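# Move LB bottle from fridge to bench, close door

## Task

Lift the bottle marked LB out of the bin inside the refrigerator and set it upright on the bench, keeping the other bottle upright inside the refrigerator, then close the refrigerator door. If neither bottle carries the LB marking, leave both where they are, close the door, and press the CALL key on the operator panel until it latches down. A call that should not have been made cannot be cancelled.

## Robot and tools

ROBOT. Two UR12e-type arms, left_arm and right_arm, each with a Robotiq 140 gripper whose fingers can fold at a hinge. Each arm sits on its own carriage on one shared floor track running along y at x = 0. left_rail carries left_arm and is always the one toward +y; right_rail carries right_arm. These names do not match left and right in the images. An arm's base is at x = 0, y = its carriage position_m, z = 0.04 m, facing +x.

SCENE FRAME. Fixed to the table: table top is z = 0, +z up, +x the direction the arms face, +y to their left, y = 0 at the track's middle. The table starts at x = 0.17 m. All reported positions (metres), quaternions (w,x,y,z) and velocities (m/s, rad/s) use this frame.

GRIPPER FRAME. Fingers point along the gripper's +z; they open and close along its y. end_effector_position is the point between the pads when closed; fingertips extend about 33 mm past it (9 mm when fully open). A block juts about 10 cm toward the gripper's +x.

execute_actions(actions, cameras). actions is a list run in order. Each action may hold: rows, steps, until, and left_rail / right_rail commands. cameras lists camera names to return, ["all"] for all, [] for none; by default images come only when actions is empty. Camera names: cam_high, cam_bench_left, cam_bench_mid, cam_bench_right, cam_left_wrist, cam_right_wrist.

rows: 1 to 15 rows, each applied for one control step (1/30 s). Each row is one flat list of 18 numbers, all in [-1, 1], covering both arms even if only one moves: left dx, dy, dz, rx, ry, rz, left gripper position, force_limit, speed, then the same nine for the right arm. dx..rz are an offset, not a pose: they are measured from that arm's Hand target as it stood when the action began, along that Hand target's own axes. Every row counts from that same starting point, not from the row before; a new action or call starts from the new Hand target, so sending an offset again moves the arm further. Scale: 1.0 = 0.6 m for dx, dy, dz and 180 degrees for rotation; rx, ry, rz form a single rotation vector. Commanded orientation is clipped to within 32 degrees of the measured one each step. Motion lags commands by about 0.2 s.

Gripper numbers are absolute commands, not offsets. position: +1 fully open (140 mm), about -0.8 pads touching, -1 close until blocked. force_limit: -1 about 14 N, 0 about 40 N, +1 about 58 N (for slow closes; faster closes squeeze much harder). speed: -1 about 30 mm/s, 0 about 140, +1 about 250. Both start at +1. A 0 is a real command, so to leave a gripper alone resend its last three values. To grip harder while holding, raise force_limit and nudge position between -1 and -0.98; to soften, open and reclose slowly.

steps: 1 to 450 control steps (default 15), at least one per row. After the final row the arm keeps heading for that row's target, so give long moves plenty of steps. Ramp offsets gradually (about 0.01 per row) for gentle motion; an abrupt start can shake a held object loose.

until: ends the action early once all conditions hold; reads only the rails. Form {"left_rail": {"position_status": ["!=", "moving"]}}; numbers need a comparison (=, !=, <, <=, >, >=). {"all": {"status": "ended"}} and {"any": {"status": "ended"}} also exist.

Rails: {"left_rail": {"position_m": p}} sets an absolute carriage place along y (left_rail -0.8 to 1.5 m, right_rail -1.5 to 0.8 m); speed_m_s 0.01 to 1; acceleration_factor 0.1 to 1 (1.8 m/s2 times it); {"stop": true} brakes. Out-of-range values reject the whole call. After sending, wait with an until on position_status. Keep carriages at least 0.78 m apart. A drive carries the arm in its current pose; let it arrive before aiming at scene points.

RESULTS. Per arm: end_effector_position, end_effector_quat_wxyz, velocities; Joint positions (rail, shoulder pan, shoulder lift, elbow, wrist 1, wrist 2, wrist 3); Joint torques; Wrist force and Wrist torque in the gripper's axes (a push on a surface reads as force into the arm); Hand target, the point the next offsets start from; Tool commands. object_status: 0 moving, 1 blocked while opening, 2 blocked while closing (a grip), 3 reached the command or pads met (maybe nothing held). position_measured in counts: 3 open, about 75 = 100 mm, 139 = 60 mm, 200 = 20 mm, 230 pads touching. Rail lines: position_m, position_status (moving, done, contact_stop, time_out, stopped, stopped_with_arm, stopped_for_other_arm, stopped_for_other_carriage), position_answer (taken / not_taken). "pose unreachable" means that arm dropped its target; reissue it.

zoom_image(camera, region): closer view of [x0, y0, x1, y1] pixels of a camera's latest image, at most 504 by 504. Useful for reading bottle letters.
zero_wrist_force(arm): subtracts the current wrist reading from later ones; no motion.
read_manual(section): licence texts only.
finished_scene(scene): ends the scene permanently; the goal must then hold without the robot.

AVOID. Net outside force near 150 N on an arm, or joint contact torque at its limit (elbow 141, wrists 50.7, shoulders 310 N m), stops the arm for 10 s. Arms touching or pressing each other can end the task. Do not slam the door or hit fixed things; do not drop or release a moving bottle; nothing may fall or be set down off the table, including onto the track. Pressing fingertips straight into a surface folds them and spoils the next grip; grip near the fingertip quarter of the pads for a reliable squeeze. Holding loads or overstretched poses heats motors and can trigger a temporary brake.

Each tool is called after ">>>" as a command line: name --argument value for each argument, lists and objects as JSON in quotes; but a table of rows of numbers goes row by row, as --pt "numbers of a row", without its own name.

## Session

>>> execute_actions --actions '[]' --cameras '["all"]'

Scene clock: 0.00 s.
left_arm: end_effector_position=(+0.3563, +1.3733, +0.5790) position_measured=3 object_status=3 end_effector_quat_wxyz=(+0.000, +0.000, +1.000, +0.000) | right_arm: end_effector_position=(+0.3563, -1.2185, +0.5790) position_measured=3 object_status=3 end_effector_quat_wxyz=(+0.000, +0.000, +1.000, +0.000)
Joint positions: left_arm=[1.295 -0.281 -2.157 1.821 -1.235 -1.571 -0.281] | right_arm=[-1.297 -0.281 -2.157 1.821 -1.235 -1.571 -0.28]
Joint velocities: within noise
Joint torques (N m): no reading
Wrist force (N): no reading
Wrist torque (N m): no reading
Wrist force, peak (N): no reading
Hand target: left_arm +0.3563, +1.3733, +0.5790; +0.000, +0.000, +1.000, +0.000 | right_arm +0.3563, -1.2185, +0.5790; +0.000, +0.000, +1.000, +0.000
Tool commands: left_gripper/position=+1.0 left_gripper/force_limit=+1.0 left_gripper/speed=+1.0 right_gripper/position=+1.0 right_gripper/force_limit=+1.0 right_gripper/speed=+1.0
left_rail: position_m=1.295 position_status=done
right_rail: position_m=-1.297 position_status=done

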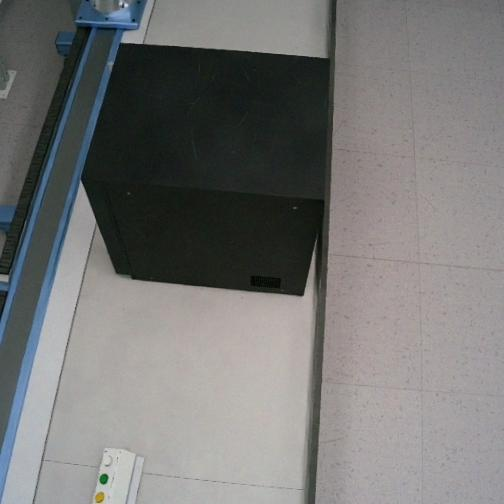

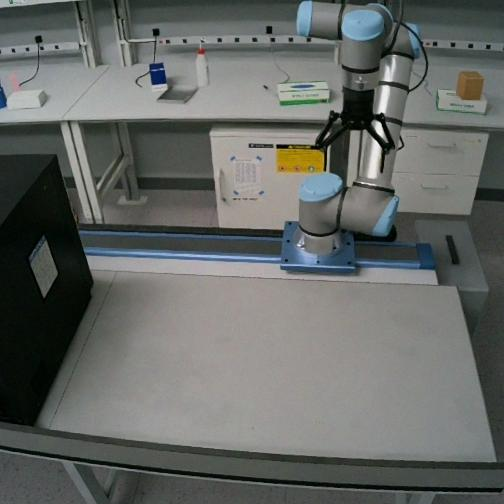

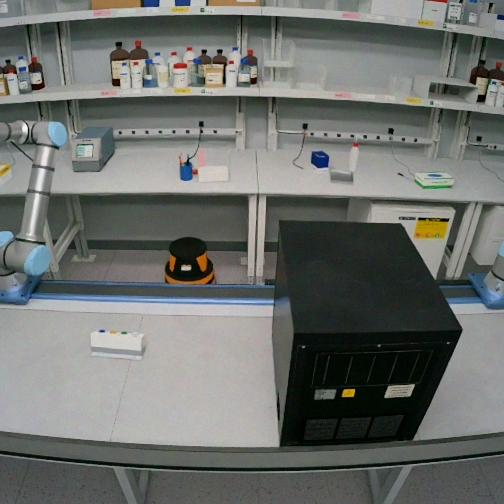

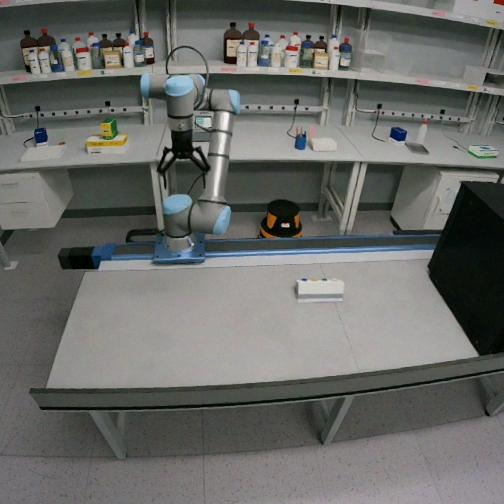

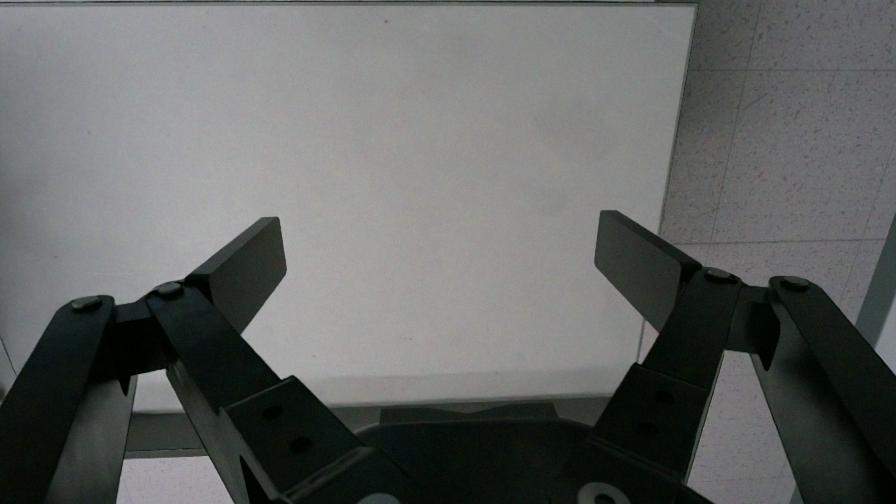

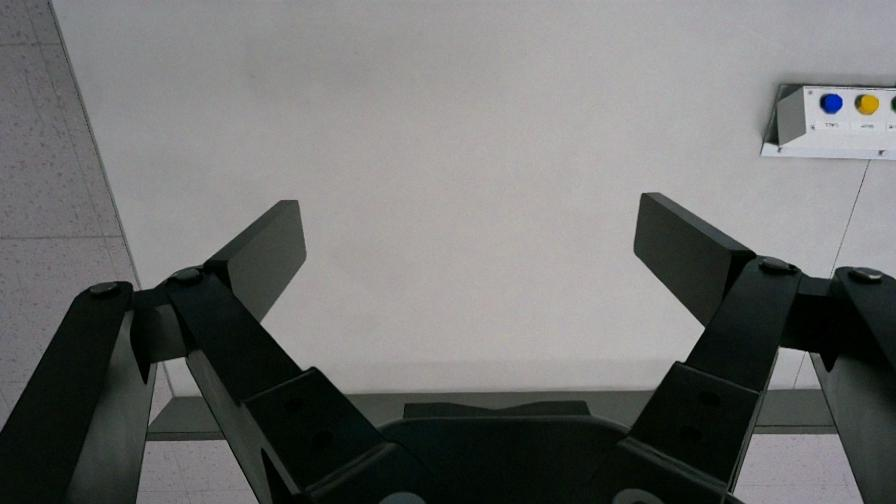

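>>> zoom_image --camera "cam_high" --region '[60, 20, 350, 310]'

>>> zoom_image --camera "cam_bench_mid" --region '[250, 200, 504, 454]'

>>> zoom_image --camera "cam_bench_left" --region '[0, 140, 160, 440]'

>>> zoom_image --camera "cam_bench_right" --region '[404, 150, 504, 370]'

>>> zoom_image --camera "cam_right_wrist" --region '[740, 60, 896, 180]'

Scaled by 1.738 from the camera's 504x504 image, which has a finer 720x720 frame.

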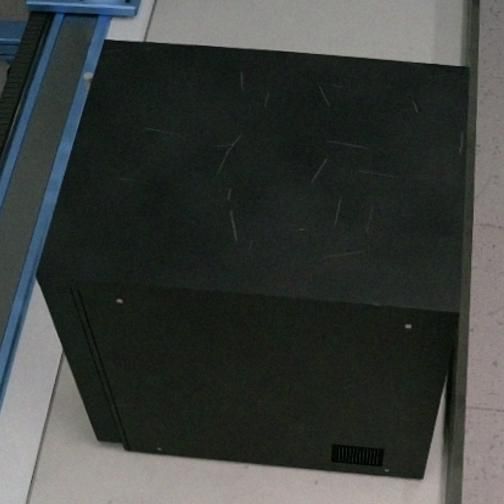

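Scaled by 1.984 from the camera's 504x504 image, which has a finer 720x720 frame.

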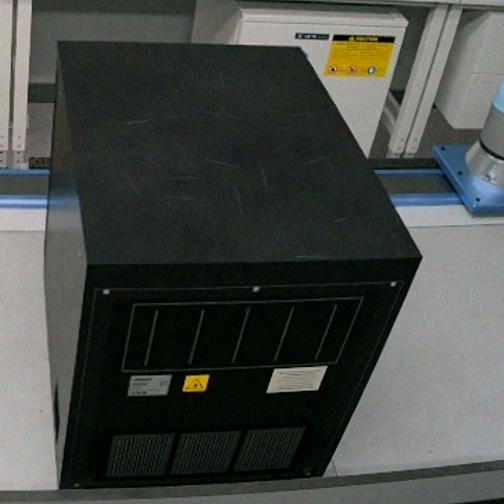

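Scaled by 1.680 from the camera's 504x504 image, which has a finer 720x720 frame.

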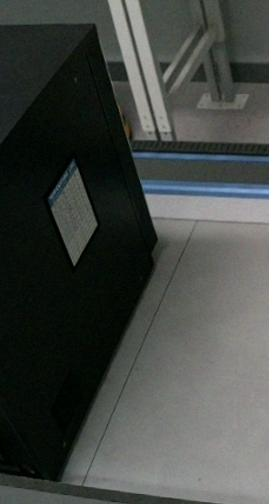

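Scaled by 2.291 from the camera's 504x504 image, which has a finer 720x720 frame.

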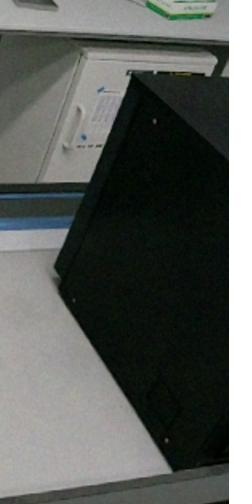

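Scaled by 3.231 from the camera's 896x504 image, which has a finer 1280x720 frame.

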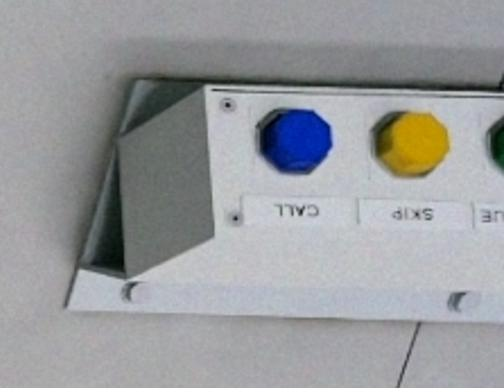

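>>> execute_actions --actions '[{"right_rail":{"position_m":-0.6,"speed_m_s":0.8,"acceleration_factor":0.6},"rows":[[0,0,0,0,0,0,1,1,1,0.0741,0.1084,0.0269,0,0,0,1,1,1]],"steps":8},{"rows":[[0,0,0,0,0,0,1,1,1,0.0741,0.1084,0.0269,0,0,0,1,1,1]],"steps":8},{"rows":[[0,0,0,0,0,0,1,1,1,0.0741,0.1084,0.0269,0,0,0,1,1,1]],"steps":8},{"rows":[[0,0,0,0,0,0,1,1,1,0.0741,0.1084,0.0269,0,0,0,1,1,1]],"steps":8},{"rows":[[0,0,0,0,0,0,1,1,1,0.0741,0.1084,0.0269,0,0,0,1,1,1]],"steps":8},{"rows":[[0,0,0,0,0,0,1,1,1,0.0741,0.1084,0.0269,0,0,0,1,1,1]],"steps":8},{"rows":[[0,0,0,0,0,0,1,1,1,0.0741,0.1084,0.0269,0,0,0,1,1,1]],"steps":8},{"rows":[[0,0,0,0,0,0,1,1,1,0.0741,0.1084,0.0269,0,0,0,1,1,1]],"steps":20}]'

Scene clock: 232.77 s.
left_arm: end_effector_position=(+0.3563, +1.3733, +0.5790) position_measured=3 object_status=3 end_effector_quat_wxyz=(+0.000, +0.000, +1.000, +0.000) | right_arm: end_effector_position=(+0.0007, -0.0011, +0.4498) position_measured=3 object_status=3 end_effector_quat_wxyz=(+0.000, +0.000, +1.000, +0.000)
Joint positions: left_arm=[1.295 -0.281 -2.157 1.821 -1.235 -1.571 -0.28] | right_arm=[-0.6 1.275 -1.764 1.819 -1.626 -1.571 1.275]
Joint torques (N m): left_arm=[1.58 -2.26 -45.68 -4.02 -0.44 0.05] | right_arm=[11.93 -18.58 -49.68 -8.45 -2.38 2.97]
Wrist force (N): left_arm=[0.1 -0.1 0.0] | right_arm=[0.7 -0.1 -0.1]
Wrist torque (N m): left_arm=[-0.01 -0.02 0.00] | right_arm=[0.02 -0.17 -0.17]
Wrist force, peak (N): left_arm=[0.6 -0.6 0.2] | right_arm=[-10.0 -12.0 -6.8]
Hand target: left_arm +0.3563, +1.3733, +0.5790; +0.000, +0.000, +1.000, +0.000 | right_arm +0.0007, -0.0011, +0.4498; +0.000, +0.000, +1.000, +0.000
Off the commanded pose: left_arm 0.000 m, 0 deg | right_arm 0.000 m, 0 deg.
left_rail: position_m=1.295 position_status=done
right_rail: position_m=-0.600 speed_m_s=0.80 position_status=done

>>> execute_actions --actions '[{"rows":[[0,0,0,0,0,0,1,1,1,0,0,0,-0.0218,-0.0526,-0.0467,1,1,1]],"steps":8},{"rows":[[0,0,0,0,0,0,1,1,1,0,0,0,-0.0218,-0.0526,-0.0467,1,1,1]],"steps":8},{"rows":[[0,0,0,0,0,0,1,1,1,0,0,0,-0.0218,-0.0526,-0.0467,1,1,1]],"steps":8},{"rows":[[0,0,0,0,0,0,1,1,1,0,0,0,-0.0218,-0.0526,-0.0467,1,1,1]],"steps":8},{"rows":[[0,0,0,0,0,0,1,1,1,0,0,0,-0.0218,-0.0526,-0.0467,1,1,1]],"steps":24}]' --cameras '["cam_right_wrist","cam_bench_right"]'

Scene clock: 242.27 s.
left_arm: end_effector_position=(+0.3563, +1.3733, +0.5790) position_measured=3 object_status=3 end_effector_quat_wxyz=(+0.000, +0.000, +1.000, +0.000) | right_arm: end_effector_position=(+0.0007, -0.0011, +0.4498) position_measured=3 object_status=3 end_effector_quat_wxyz=(+0.390, -0.347, +0.837, +0.162)
Joint positions: left_arm=[1.295 -0.281 -2.157 1.821 -1.235 -1.571 -0.28] | right_arm=[-0.6 1.594 -1.917 2.283 -2.625 -2.158 0.593]
Joint torques (N m): left_arm=[-0.45 -5.25 -46.21 -3.99 0.02 -0.08] | right_arm=[-6.43 -32.15 -35.82 -8.85 1.45 -2.69]
Wrist force (N): left_arm=[0.3 -0.2 0.1] | right_arm=[-2.0 0.5 1.5]
Wrist torque (N m): left_arm=[-0.04 -0.08 0.01] | right_arm=[0.07 0.91 0.41]
Wrist force, peak (N): left_arm=[0.4 -0.7 0.2] | right_arm=[-10.7 3.6 -0.3]
Hand target: left_arm +0.3563, +1.3733, +0.5790; +0.000, +0.000, +1.000, +0.000 | right_arm +0.0007, -0.0011, +0.4498; +0.391, -0.347, +0.837, +0.162
Off the commanded pose: left_arm 0.000 m, 0 deg | right_arm 0.000 m, 0 deg.
left_rail: position_m=1.295 position_status=done
right_rail: position_m=-0.600 speed_m_s=0.80 position_status=done
camera_calibration:
cam_right_wrist: T_world_to_cam=[[-0.68728, 0.726352, 0.007633, 0.0057941], [0.228438, 0.206151, 0.951482, -0.43697], [0.689537, 0.655679, -0.30761, 0.323029], [0, 0, 0, 1]] pos_world=[-0.118938, -0.12593, 0.515091]
Images, in order (width x height): cam_bench_right 504x504, cam_right_wrist 896x504.

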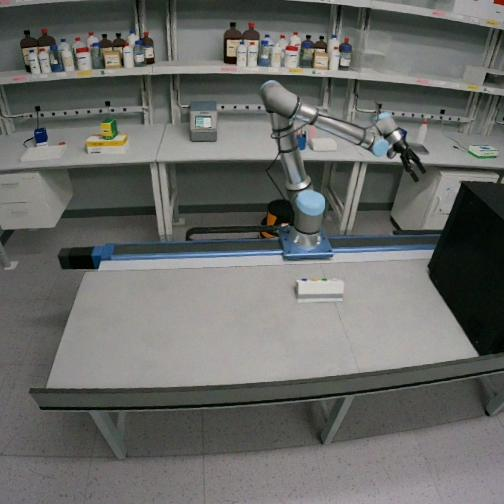

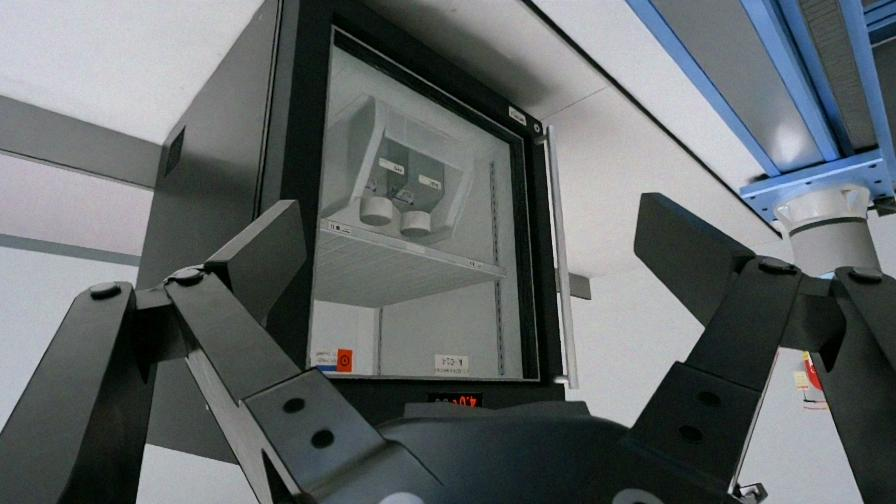

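>>> zoom_image --camera "cam_right_wrist" --region '[300, 60, 600, 420]'

>>> zoom_image --camera "cam_right_wrist" --region '[320, 100, 480, 260]'

Scaled by 1.400 from the camera's 896x504 image, which has a finer 1280x720 frame.

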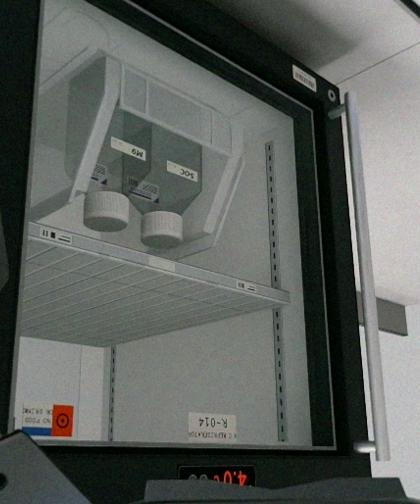

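Scaled by 3.150 from the camera's 896x504 image, which has a finer 1280x720 frame.

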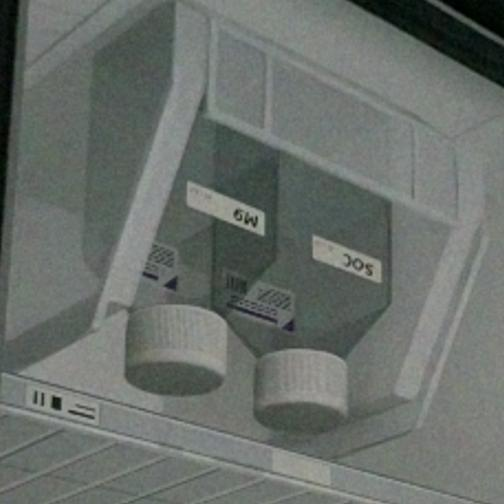

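>>> execute_actions --actions '[{"rows":[[0,0,0,0,0,0,1,1,1,0,0,0,0.044,0.0036,0.0383,1,1,1]],"steps":7},{"rows":[[0,0,0,0,0,0,1,1,1,0,0,0,0.044,0.0036,0.0383,1,1,1]],"steps":7},{"rows":[[0,0,0,0,0,0,1,1,1,0,0,0,0.044,0.0036,0.0383,1,1,1]],"steps":7},{"rows":[[0,0,0,0,0,0,1,1,1,-0.0121,0.0717,0.0906,0,0,0,1,1,1]],"steps":7},{"rows":[[0,0,0,0,0,0,1,1,1,-0.0121,0.0717,0.0906,0,0,0,1,1,1]],"steps":7},{"rows":[[0,0,0,0,0,0,1,1,1,-0.0121,0.0717,0.0906,0,0,0,1,1,1]],"steps":7},{"rows":[[0,0,0,0,0,0,1,1,1,-0.0121,0.0717,0.0906,0,0,0,1,1,1]],"steps":7},{"rows":[[0,0,0,0,0,0,1,1,1,-0.0121,0.0717,0.0906,0,0,0,1,1,1]],"steps":20}]' --cameras '["cam_right_wrist","cam_high"]'

Scene clock: 314.40 s.
left_arm: end_effector_position=(+0.3563, +1.3733, +0.5790) position_measured=3 object_status=3 end_effector_quat_wxyz=(+0.000, +0.000, +1.000, +0.000) | right_arm: end_effector_position=(+0.1705, +0.2609, +0.2951) position_measured=3 object_status=3 end_effector_quat_wxyz=(+0.404, -0.107, +0.907, +0.048)
Joint positions: left_arm=[1.295 -0.281 -2.157 1.821 -1.235 -1.571 -0.28] | right_arm=[-0.6 1.447 -1.236 1.831 -2.538 -2.34 1.059]
Joint torques (N m): left_arm=[1.28 -3.78 -46.65 -4.03 0.28 0.04] | right_arm=[-7.42 -55 -43.31 -8.87 0.97 -2.74]
Wrist force (N): left_arm=[0.2 -0.5 0.2] | right_arm=[-1.7 0.3 0.9]
Wrist torque (N m): left_arm=[-0.11 -0.04 0.00] | right_arm=[0.03 0.81 0.40]
Wrist force, peak (N): left_arm=[0.6 -0.4 0.3] | right_arm=[-0.5 -5.8 -14.0]
Hand target: left_arm +0.3563, +1.3733, +0.5790; +0.000, +0.000, +1.000, +0.000 | right_arm +0.1705, +0.2610, +0.2951; +0.404, -0.107, +0.907, +0.048
Off the commanded pose: left_arm 0.000 m, 0 deg | right_arm 0.000 m, 0 deg.
left_rail: position_m=1.295 position_status=done
right_rail: position_m=-0.600 speed_m_s=0.80 position_status=done
camera_calibration:
cam_right_wrist: T_world_to_cam=[[-0.206262, 0.97847, 0.00716952, -0.214293], [0.334766, 0.0636801, 0.940147, -0.360132], [0.91945, 0.196317, -0.340693, 0.0769895], [0, 0, 0, 1]] pos_world=[0.00557116, 0.217498, 0.366343]
Images, in order (width x height): cam_high 504x504, cam_right_wrist 896x504.

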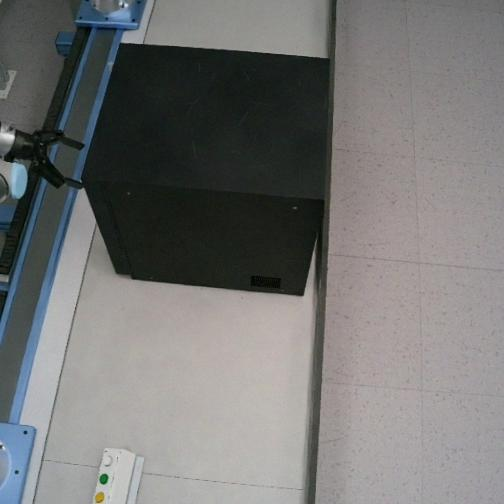

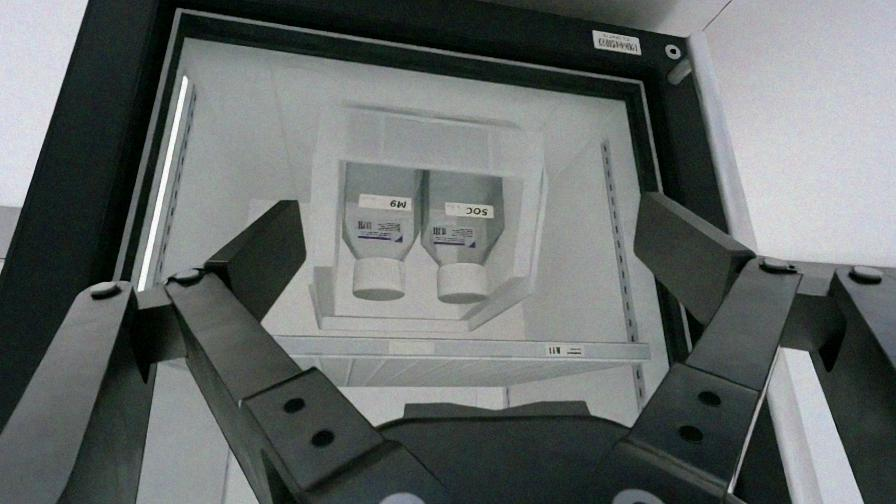

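>>> zoom_image --camera "cam_right_wrist" --region '[310, 130, 560, 330]'

>>> zoom_image --camera "cam_right_wrist" --region '[340, 180, 500, 260]'

Scaled by 2.016 from the camera's 896x504 image, which has a finer 1280x720 frame.

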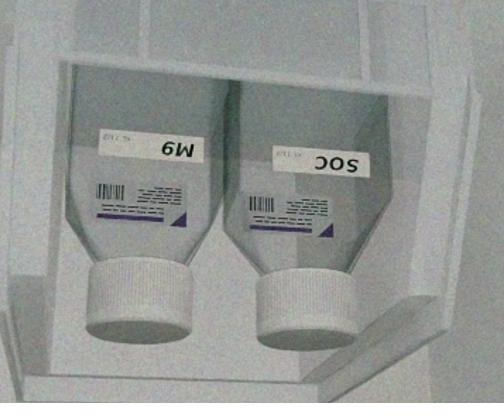

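Scaled by 3.150 from the camera's 896x504 image, which has a finer 1280x720 frame.

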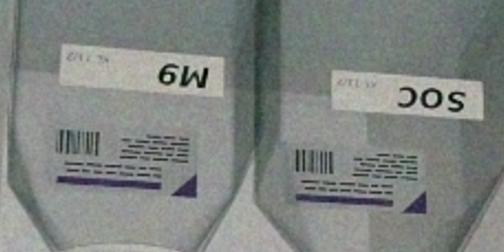

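>>> execute_actions --actions '[]' --cameras '["cam_bench_left","cam_right_wrist","cam_high"]'

>>> zoom_image --camera "cam_bench_left" --region '[30, 140, 110, 300]'

>>> zoom_image --camera "cam_high" --region '[70, 150, 190, 290]'

>>> zoom_image --camera "cam_right_wrist" --region '[560, 0, 896, 260]'

Scene clock: 333.57 s.
left_arm: end_effector_position=(+0.3563, +1.3733, +0.5790) position_measured=3 object_status=3 end_effector_quat_wxyz=(+0.000, +0.000, +1.000, +0.000) | right_arm: end_effector_position=(+0.1705, +0.2609, +0.2951) position_measured=3 object_status=3 end_effector_quat_wxyz=(+0.404, -0.107, +0.907, +0.048)
Joint positions: left_arm=[1.295 -0.281 -2.157 1.821 -1.235 -1.571 -0.28] | right_arm=[-0.6 1.447 -1.236 1.831 -2.538 -2.34 1.059]
Joint velocities: within noise
Joint torques (N m): left_arm=[0.53 -2.21 -47.27 -3.87 0.49 -0.08] | right_arm=[-7.4 -55.84 -42.6 -8.71 0.85 -2.47]
Wrist force (N): left_arm=[0.3 0.0 0.2] | right_arm=[-1.4 0.6 0.5]
Wrist torque (N m): left_arm=[0.00 -0.08 0.00] | right_arm=[0.09 0.75 0.40]
Wrist force, peak (N): left_arm=[0.7 -0.5 -0.1] | right_arm=[-2.3 0.7 1.3]
Hand target: left_arm +0.3563, +1.3733, +0.5790; +0.000, +0.000, +1.000, +0.000 | right_arm +0.1705, +0.2609, +0.2951; +0.404, -0.107, +0.907, +0.048
Tool commands: left_gripper/position=+1.0 left_gripper/force_limit=+1.0 left_gripper/speed=+1.0 right_gripper/position=+1.0 right_gripper/force_limit=+1.0 right_gripper/speed=+1.0
Off the commanded pose: left_arm 0.000 m, 0 deg | right_arm 0.000 m, 0 deg.
left_rail: position_m=1.295 position_status=done
right_rail: position_m=-0.600 speed_m_s=0.80 position_status=done
camera_calibration:
cam_right_wrist: T_world_to_cam=[[-0.206262, 0.97847, 0.00716952, -0.214272], [0.334766, 0.0636801, 0.940147, -0.360165], [0.91945, 0.196317, -0.340693, 0.0768976], [0, 0, 0, 1]] pos_world=[0.00567116, 0.217498, 0.366343]
Images, in order (width x height): cam_high 504x504, cam_bench_left 504x504, cam_right_wrist 896x504.

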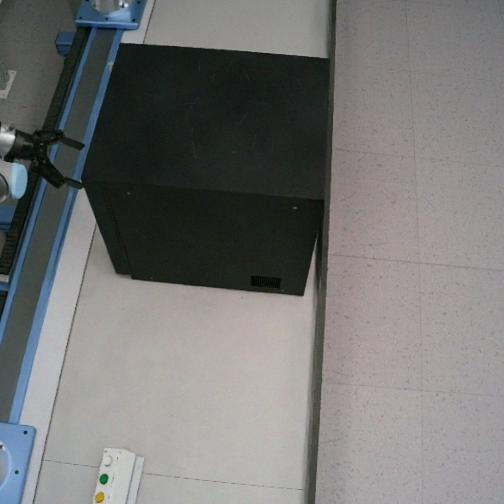

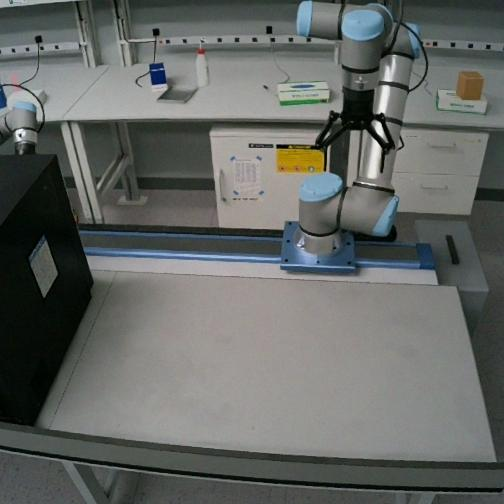

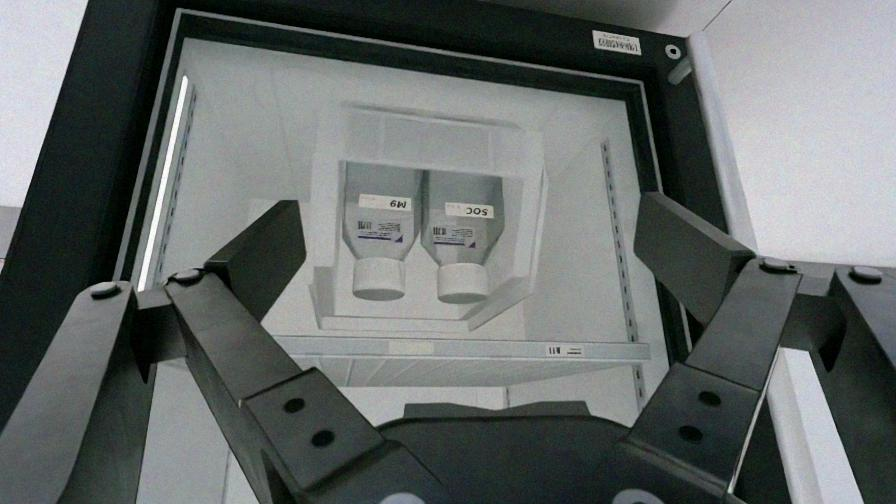

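Scaled by 3.150 from the camera's 504x504 image, which has a finer 720x720 frame.

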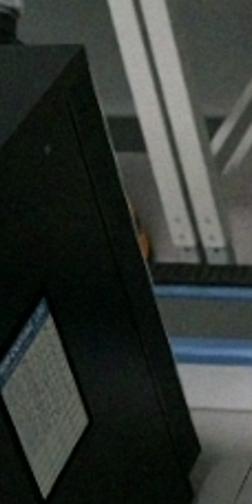

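Scaled by 3.600 from the camera's 504x504 image, which has a finer 720x720 frame.

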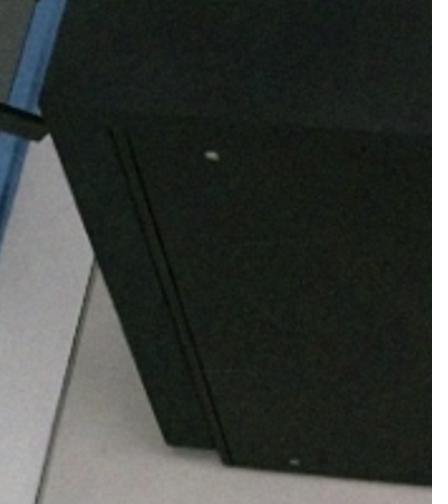

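Scaled by 1.500 from the camera's 896x504 image, which has a finer 1280x720 frame.

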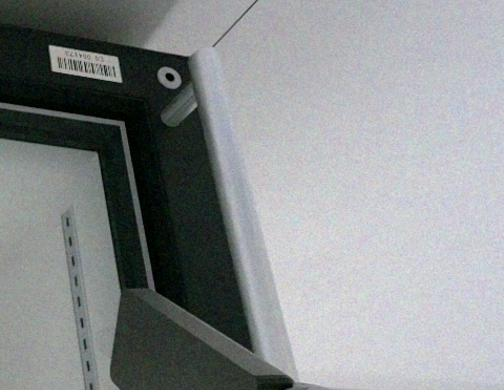

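>>> zoom_image --camera "cam_right_wrist" --region '[350, 185, 425, 245]'

>>> zoom_image --camera "cam_right_wrist" --region '[430, 190, 505, 250]'

Scaled by 6.720 from the camera's 896x504 image, which has a finer 1280x720 frame.

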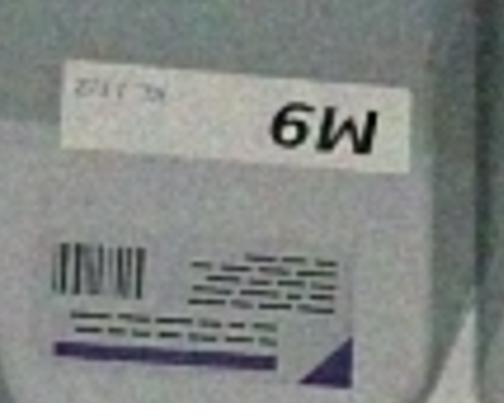

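Scaled by 6.720 from the camera's 896x504 image, which has a finer 1280x720 frame.

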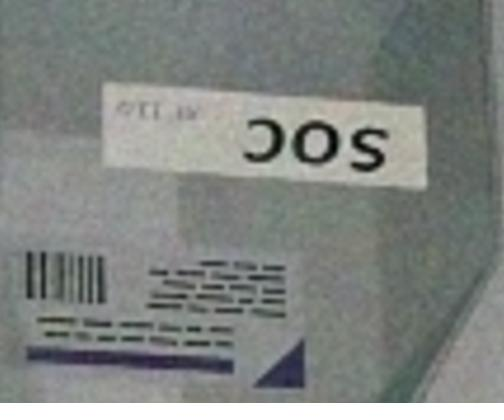

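>>> zoom_image --camera "cam_right_wrist" --region '[345, 250, 495, 310]'

Scaled by 3.360 from the camera's 896x504 image, which has a finer 1280x720 frame.

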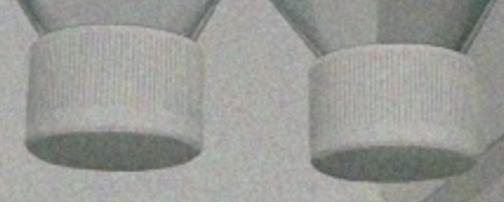

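>>> execute_actions --actions '[{"rows":[[0,0,0,0,0,0,1,1,1,0.0121,-0.0717,-0.0906,0,0,0,1,1,1]],"steps":7},{"rows":[[0,0,0,0,0,0,1,1,1,0.0121,-0.0717,-0.0906,0,0,0,1,1,1]],"steps":7},{"rows":[[0,0,0,0,0,0,1,1,1,0.0121,-0.0717,-0.0906,0,0,0,1,1,1]],"steps":7},{"rows":[[0,0,0,0,0,0,1,1,1,0.0121,-0.0717,-0.0906,0,0,0,1,1,1]],"steps":7},{"rows":[[0,0,0,0,0,0,1,1,1,0.0121,-0.0717,-0.0906,0,0,0,1,1,1]],"steps":7},{"rows":[[0,0,0,0,0,0,1,1,1,0,0,0,0.00785,0.06635,0.01763,1,1,1]],"steps":7},{"rows":[[0,0,0,0,0,0,1,1,1,0,0,0,0.00785,0.06635,0.01763,1,1,1]],"steps":7},{"rows":[[0,0,0,0,0,0,1,1,1,0,0,0,0.00785,0.06635,0.01763,1,1,1]],"steps":7},{"rows":[[0,0,0,0,0,0,1,1,1,0,0,0,0.00785,0.06635,0.01763,1,1,1]],"steps":10},{"rows":[[0,0,0,0,0,0,1,1,1,-0.1,-0.1167,0,0,0,0,-1,0,-0.5]],"steps":7},{"rows":[[0,0,0,0,0,0,1,1,1,-0.1,-0.1167,0,0,0,0,-1,0,-0.5]],"steps":7},{"rows":[[0,0,0,0,0,0,1,1,1,-0.1,-0.1167,0,0,0,0,-1,0,-0.5]],"steps":7},{"rows":[[0,0,0,0,0,0,1,1,1,-0.1,-0.1167,0,0,0,0,-1,0,-0.5]],"steps":7},{"rows":[[0,0,0,0,0,0,1,1,1,-0.1,-0.1167,0,0,0,0,-1,0,-0.5]],"steps":7},{"rows":[[0,0,0,0,0,0,1,1,1,-0.0229,-0.1404,0.0208,0,0,0,-1,0,-0.5]],"steps":7},{"rows":[[0,0,0,0,0,0,1,1,1,-0.0229,-0.1404,0.0208,0,0,0,-1,0,-0.5]],"steps":7},{"rows":[[0,0,0,0,0,0,1,1,1,-0.0229,-0.1404,0.0208,0,0,0,-1,0,-0.5]],"steps":7},{"rows":[[0,0,0,0,0,0,1,1,1,-0.0229,-0.1404,0.0208,0,0,0,-1,0,-0.5]],"steps":25}]' --cameras '["cam_right_wrist","cam_bench_right","cam_high"]'

Scene clock: 444.70 s.
left_arm: end_effector_position=(+0.3563, +1.3733, +0.5790) position_measured=3 object_status=3 end_effector_quat_wxyz=(+0.000, +0.000, +1.000, +0.000) | right_arm: end_effector_position=(+0.3556, -0.6882, +0.3995) position_measured=232 object_status=3 end_effector_quat_wxyz=(+0.000, +0.000, +1.000, +0.000)
Joint positions: left_arm=[1.295 -0.281 -2.157 1.821 -1.235 -1.571 -0.28] | right_arm=[-0.6 -0.739 -2.216 2.164 -1.518 -1.57 -0.739]
Joint torques (N m): left_arm=[-1.61 -4.28 -46.45 -3.72 0.31 -0.33] | right_arm=[-7.58 20.1 -49.89 -8.31 3.1 -2.86]
Wrist force (N): left_arm=[0.2 -0.4 0.0] | right_arm=[0.7 0.1 -0.3]
Wrist torque (N m): left_arm=[-0.08 -0.05 0.01] | right_arm=[0.04 -0.15 0.21]
Wrist force, peak (N): left_arm=[-0.1 -0.7 -0.4] | right_arm=[-8.2 9.2 12.5]
Hand target: left_arm +0.3563, +1.3733, +0.5790; +0.000, +0.000, +1.000, +0.000 | right_arm +0.3556, -0.6882, +0.3994; +0.000, +0.000, +1.000, +0.000
Off the commanded pose: left_arm 0.000 m, 0 deg | right_arm 0.000 m, 0 deg.
left_rail: position_m=1.295 position_status=done
right_rail: position_m=-0.600 speed_m_s=0.80 position_status=done
camera_calibration:
cam_right_wrist: T_world_to_cam=[[0.0234215, 0.999604, -0.0155807, 0.693734], [0.926477, -0.0158472, 0.376018, -0.499631], [0.375622, -0.0232421, -0.926481, 0.404933], [0, 0, 0, 1]] pos_world=[0.294546, -0.691966, 0.573842]
Images, in order (width x height): cam_high 504x504, cam_bench_right 504x504, cam_right_wrist 896x504.

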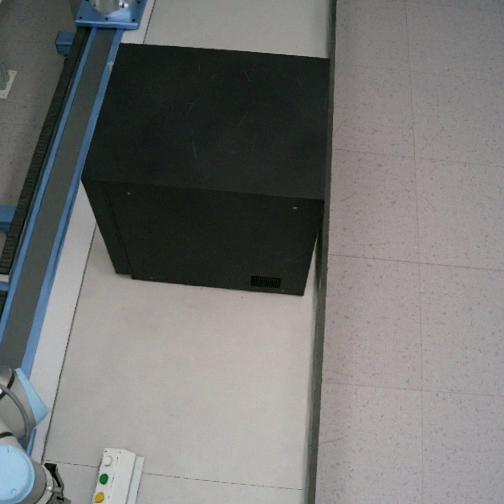

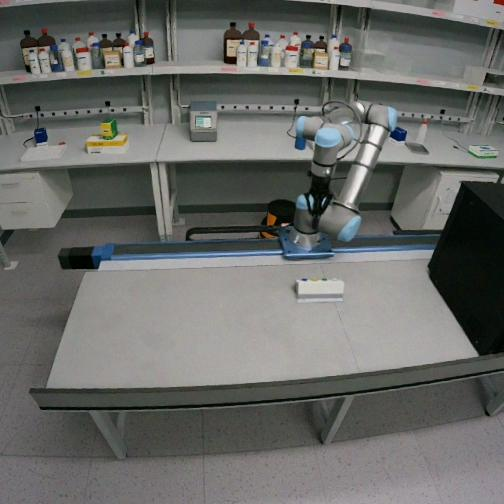

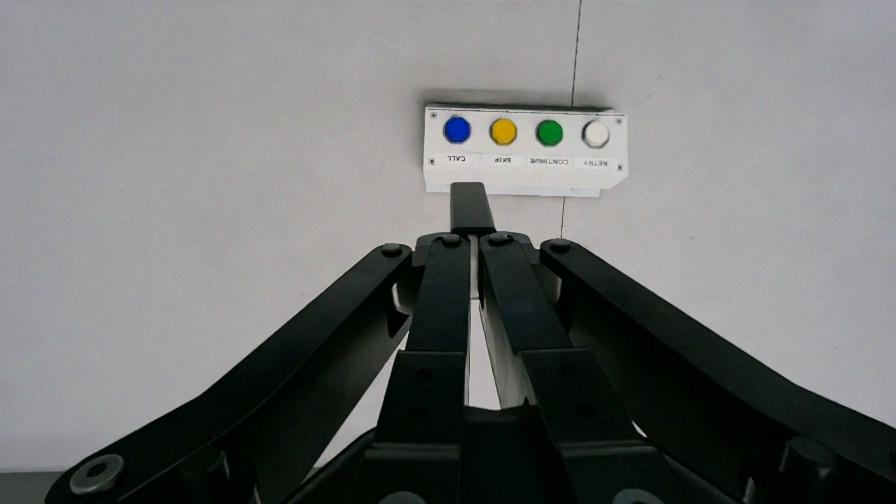

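>>> zoom_image --camera "cam_right_wrist" --region '[400, 80, 660, 220]'

>>> zoom_image --camera "cam_bench_right" --region '[280, 260, 360, 320]'

>>> zoom_image --camera "cam_high" --region '[80, 430, 170, 504]'

Scaled by 1.938 from the camera's 896x504 image, which has a finer 1280x720 frame.

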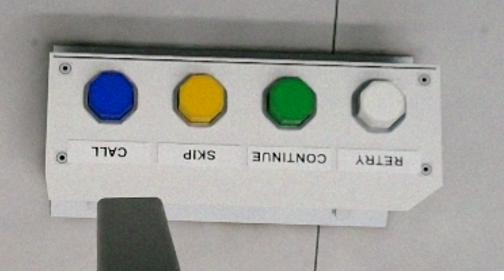

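Scaled by 6.300 from the camera's 504x504 image, which has a finer 720x720 frame.

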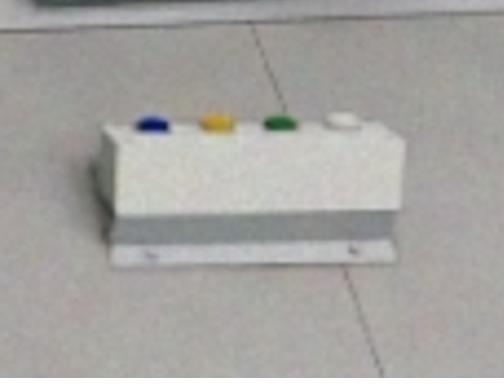

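Scaled by 5.600 from the camera's 504x504 image, which has a finer 720x720 frame.

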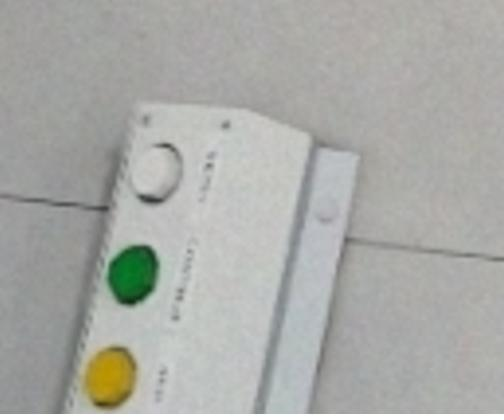

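>>> execute_actions --actions '[{"right_rail":{"position_m":-1.05,"speed_m_s":0.8,"acceleration_factor":0.5},"steps":90,"until":{"right_rail":{"position_status":["!=","moving"]}}}]' --cameras '["cam_bench_left","cam_bench_mid","cam_bench_right","cam_right_wrist"]'

>>> zoom_image --camera "cam_bench_left" --region '[40, 150, 110, 220]'

>>> zoom_image --camera "cam_bench_left" --region '[40, 220, 110, 310]'

>>> zoom_image --camera "cam_bench_mid" --region '[80, 315, 160, 375]'

Scene clock: 582.67 s.
left_arm: end_effector_position=(+0.3563, +1.3733, +0.5790) position_measured=3 object_status=3 end_effector_quat_wxyz=(+0.000, +0.000, +1.000, +0.000) | right_arm: end_effector_position=(+0.3556, -1.1382, +0.3994) position_measured=232 object_status=3 end_effector_quat_wxyz=(+0.000, +0.000, +1.000, +0.000)
Joint positions: left_arm=[1.295 -0.281 -2.157 1.821 -1.235 -1.571 -0.28] | right_arm=[-1.05 -0.739 -2.216 2.164 -1.518 -1.57 -0.739]
Joint torques (N m): left_arm=[-0.16 -3.3 -46.68 -3.72 0.6 -0.49] | right_arm=[4.27 3 -46.32 -6.02 1.54 -2.62]
Wrist force (N): left_arm=[0.3 0.1 0.3] | right_arm=[0.5 0.2 -0.4]
Wrist torque (N m): left_arm=[0.02 -0.07 0.00] | right_arm=[0.05 -0.10 0.22]
Wrist force, peak (N): left_arm=[0.5 -0.7 0.1] | right_arm=[1.0 2.0 -0.5]
Hand target: left_arm +0.3563, +1.3733, +0.5790; +0.000, +0.000, +1.000, +0.000 | right_arm +0.3556, -1.1382, +0.3994; +0.000, +0.000, +1.000, +0.000
Tool commands: left_gripper/position=+1.0 left_gripper/force_limit=+1.0 left_gripper/speed=+1.0 right_gripper/position=-1.0 right_gripper/force_limit=+0.0 right_gripper/speed=-0.5
Off the commanded pose: left_arm 0.000 m, 0 deg | right_arm 0.000 m, 0 deg.
left_rail: position_m=1.295 position_status=done
right_rail: position_m=-1.050 speed_m_s=0.80 position_status=done
camera_calibration:
cam_right_wrist: T_world_to_cam=[[0.0234215, 0.999604, -0.0155807, 1.14356], [0.926477, -0.0158472, 0.376018, -0.506762], [0.375622, -0.0232421, -0.926481, 0.394474], [0, 0, 0, 1]] pos_world=[0.294546, -1.14197, 0.573842]
Images, in order (width x height): cam_bench_left 504x504, cam_bench_mid 504x504, cam_bench_right 504x504, cam_right_wrist 896x504.

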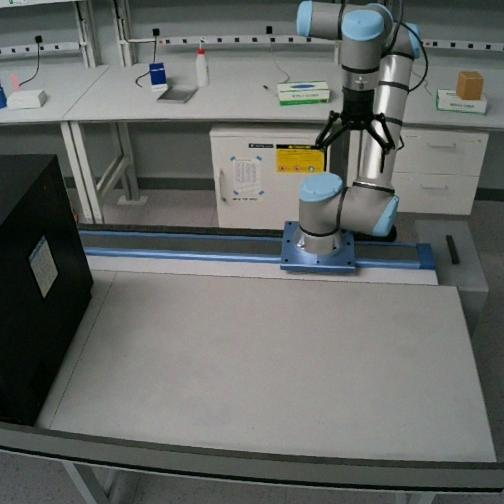

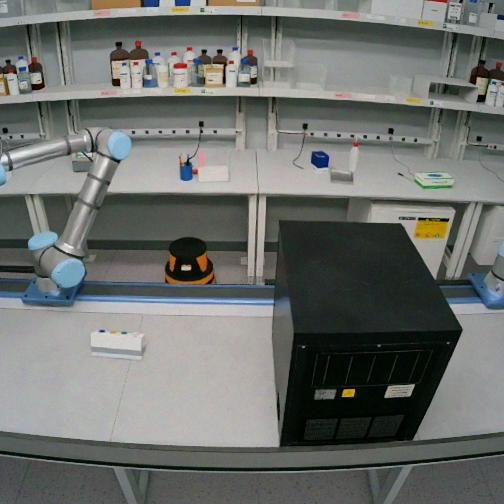

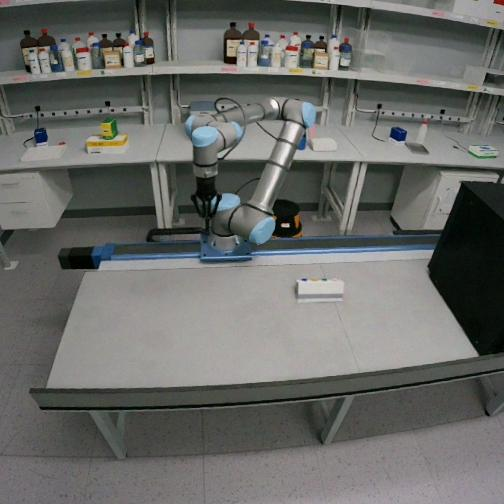

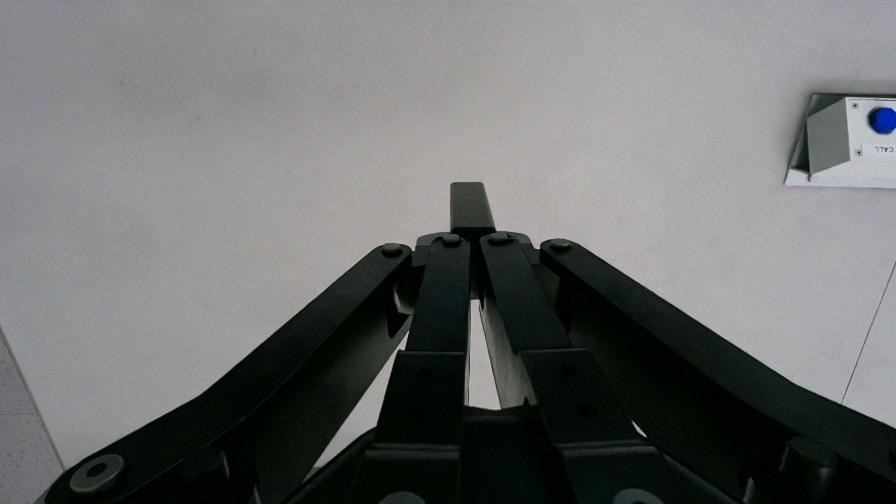

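Scaled by 7.200 from the camera's 504x504 image, which has a finer 720x720 frame.

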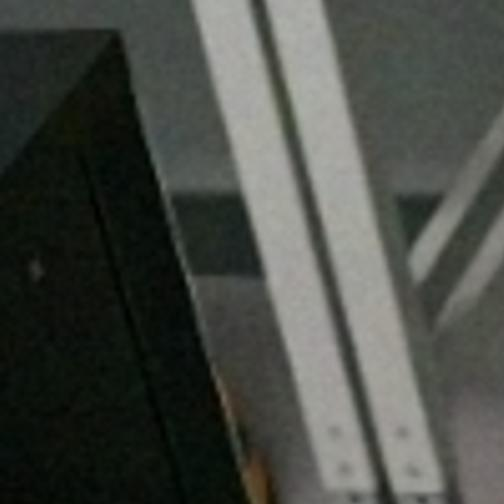

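Scaled by 5.600 from the camera's 504x504 image, which has a finer 720x720 frame.

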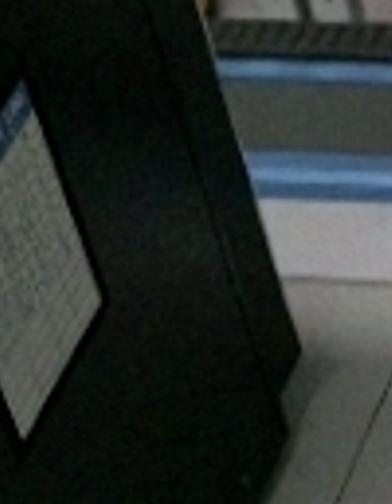

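Scaled by 6.300 from the camera's 504x504 image, which has a finer 720x720 frame.

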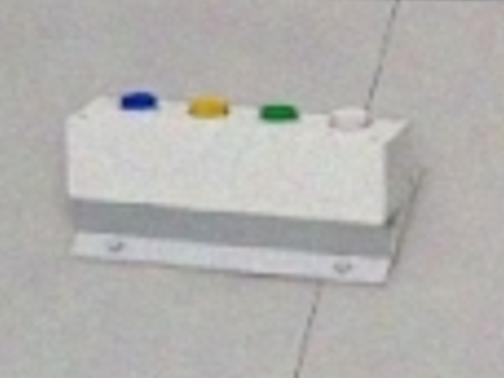

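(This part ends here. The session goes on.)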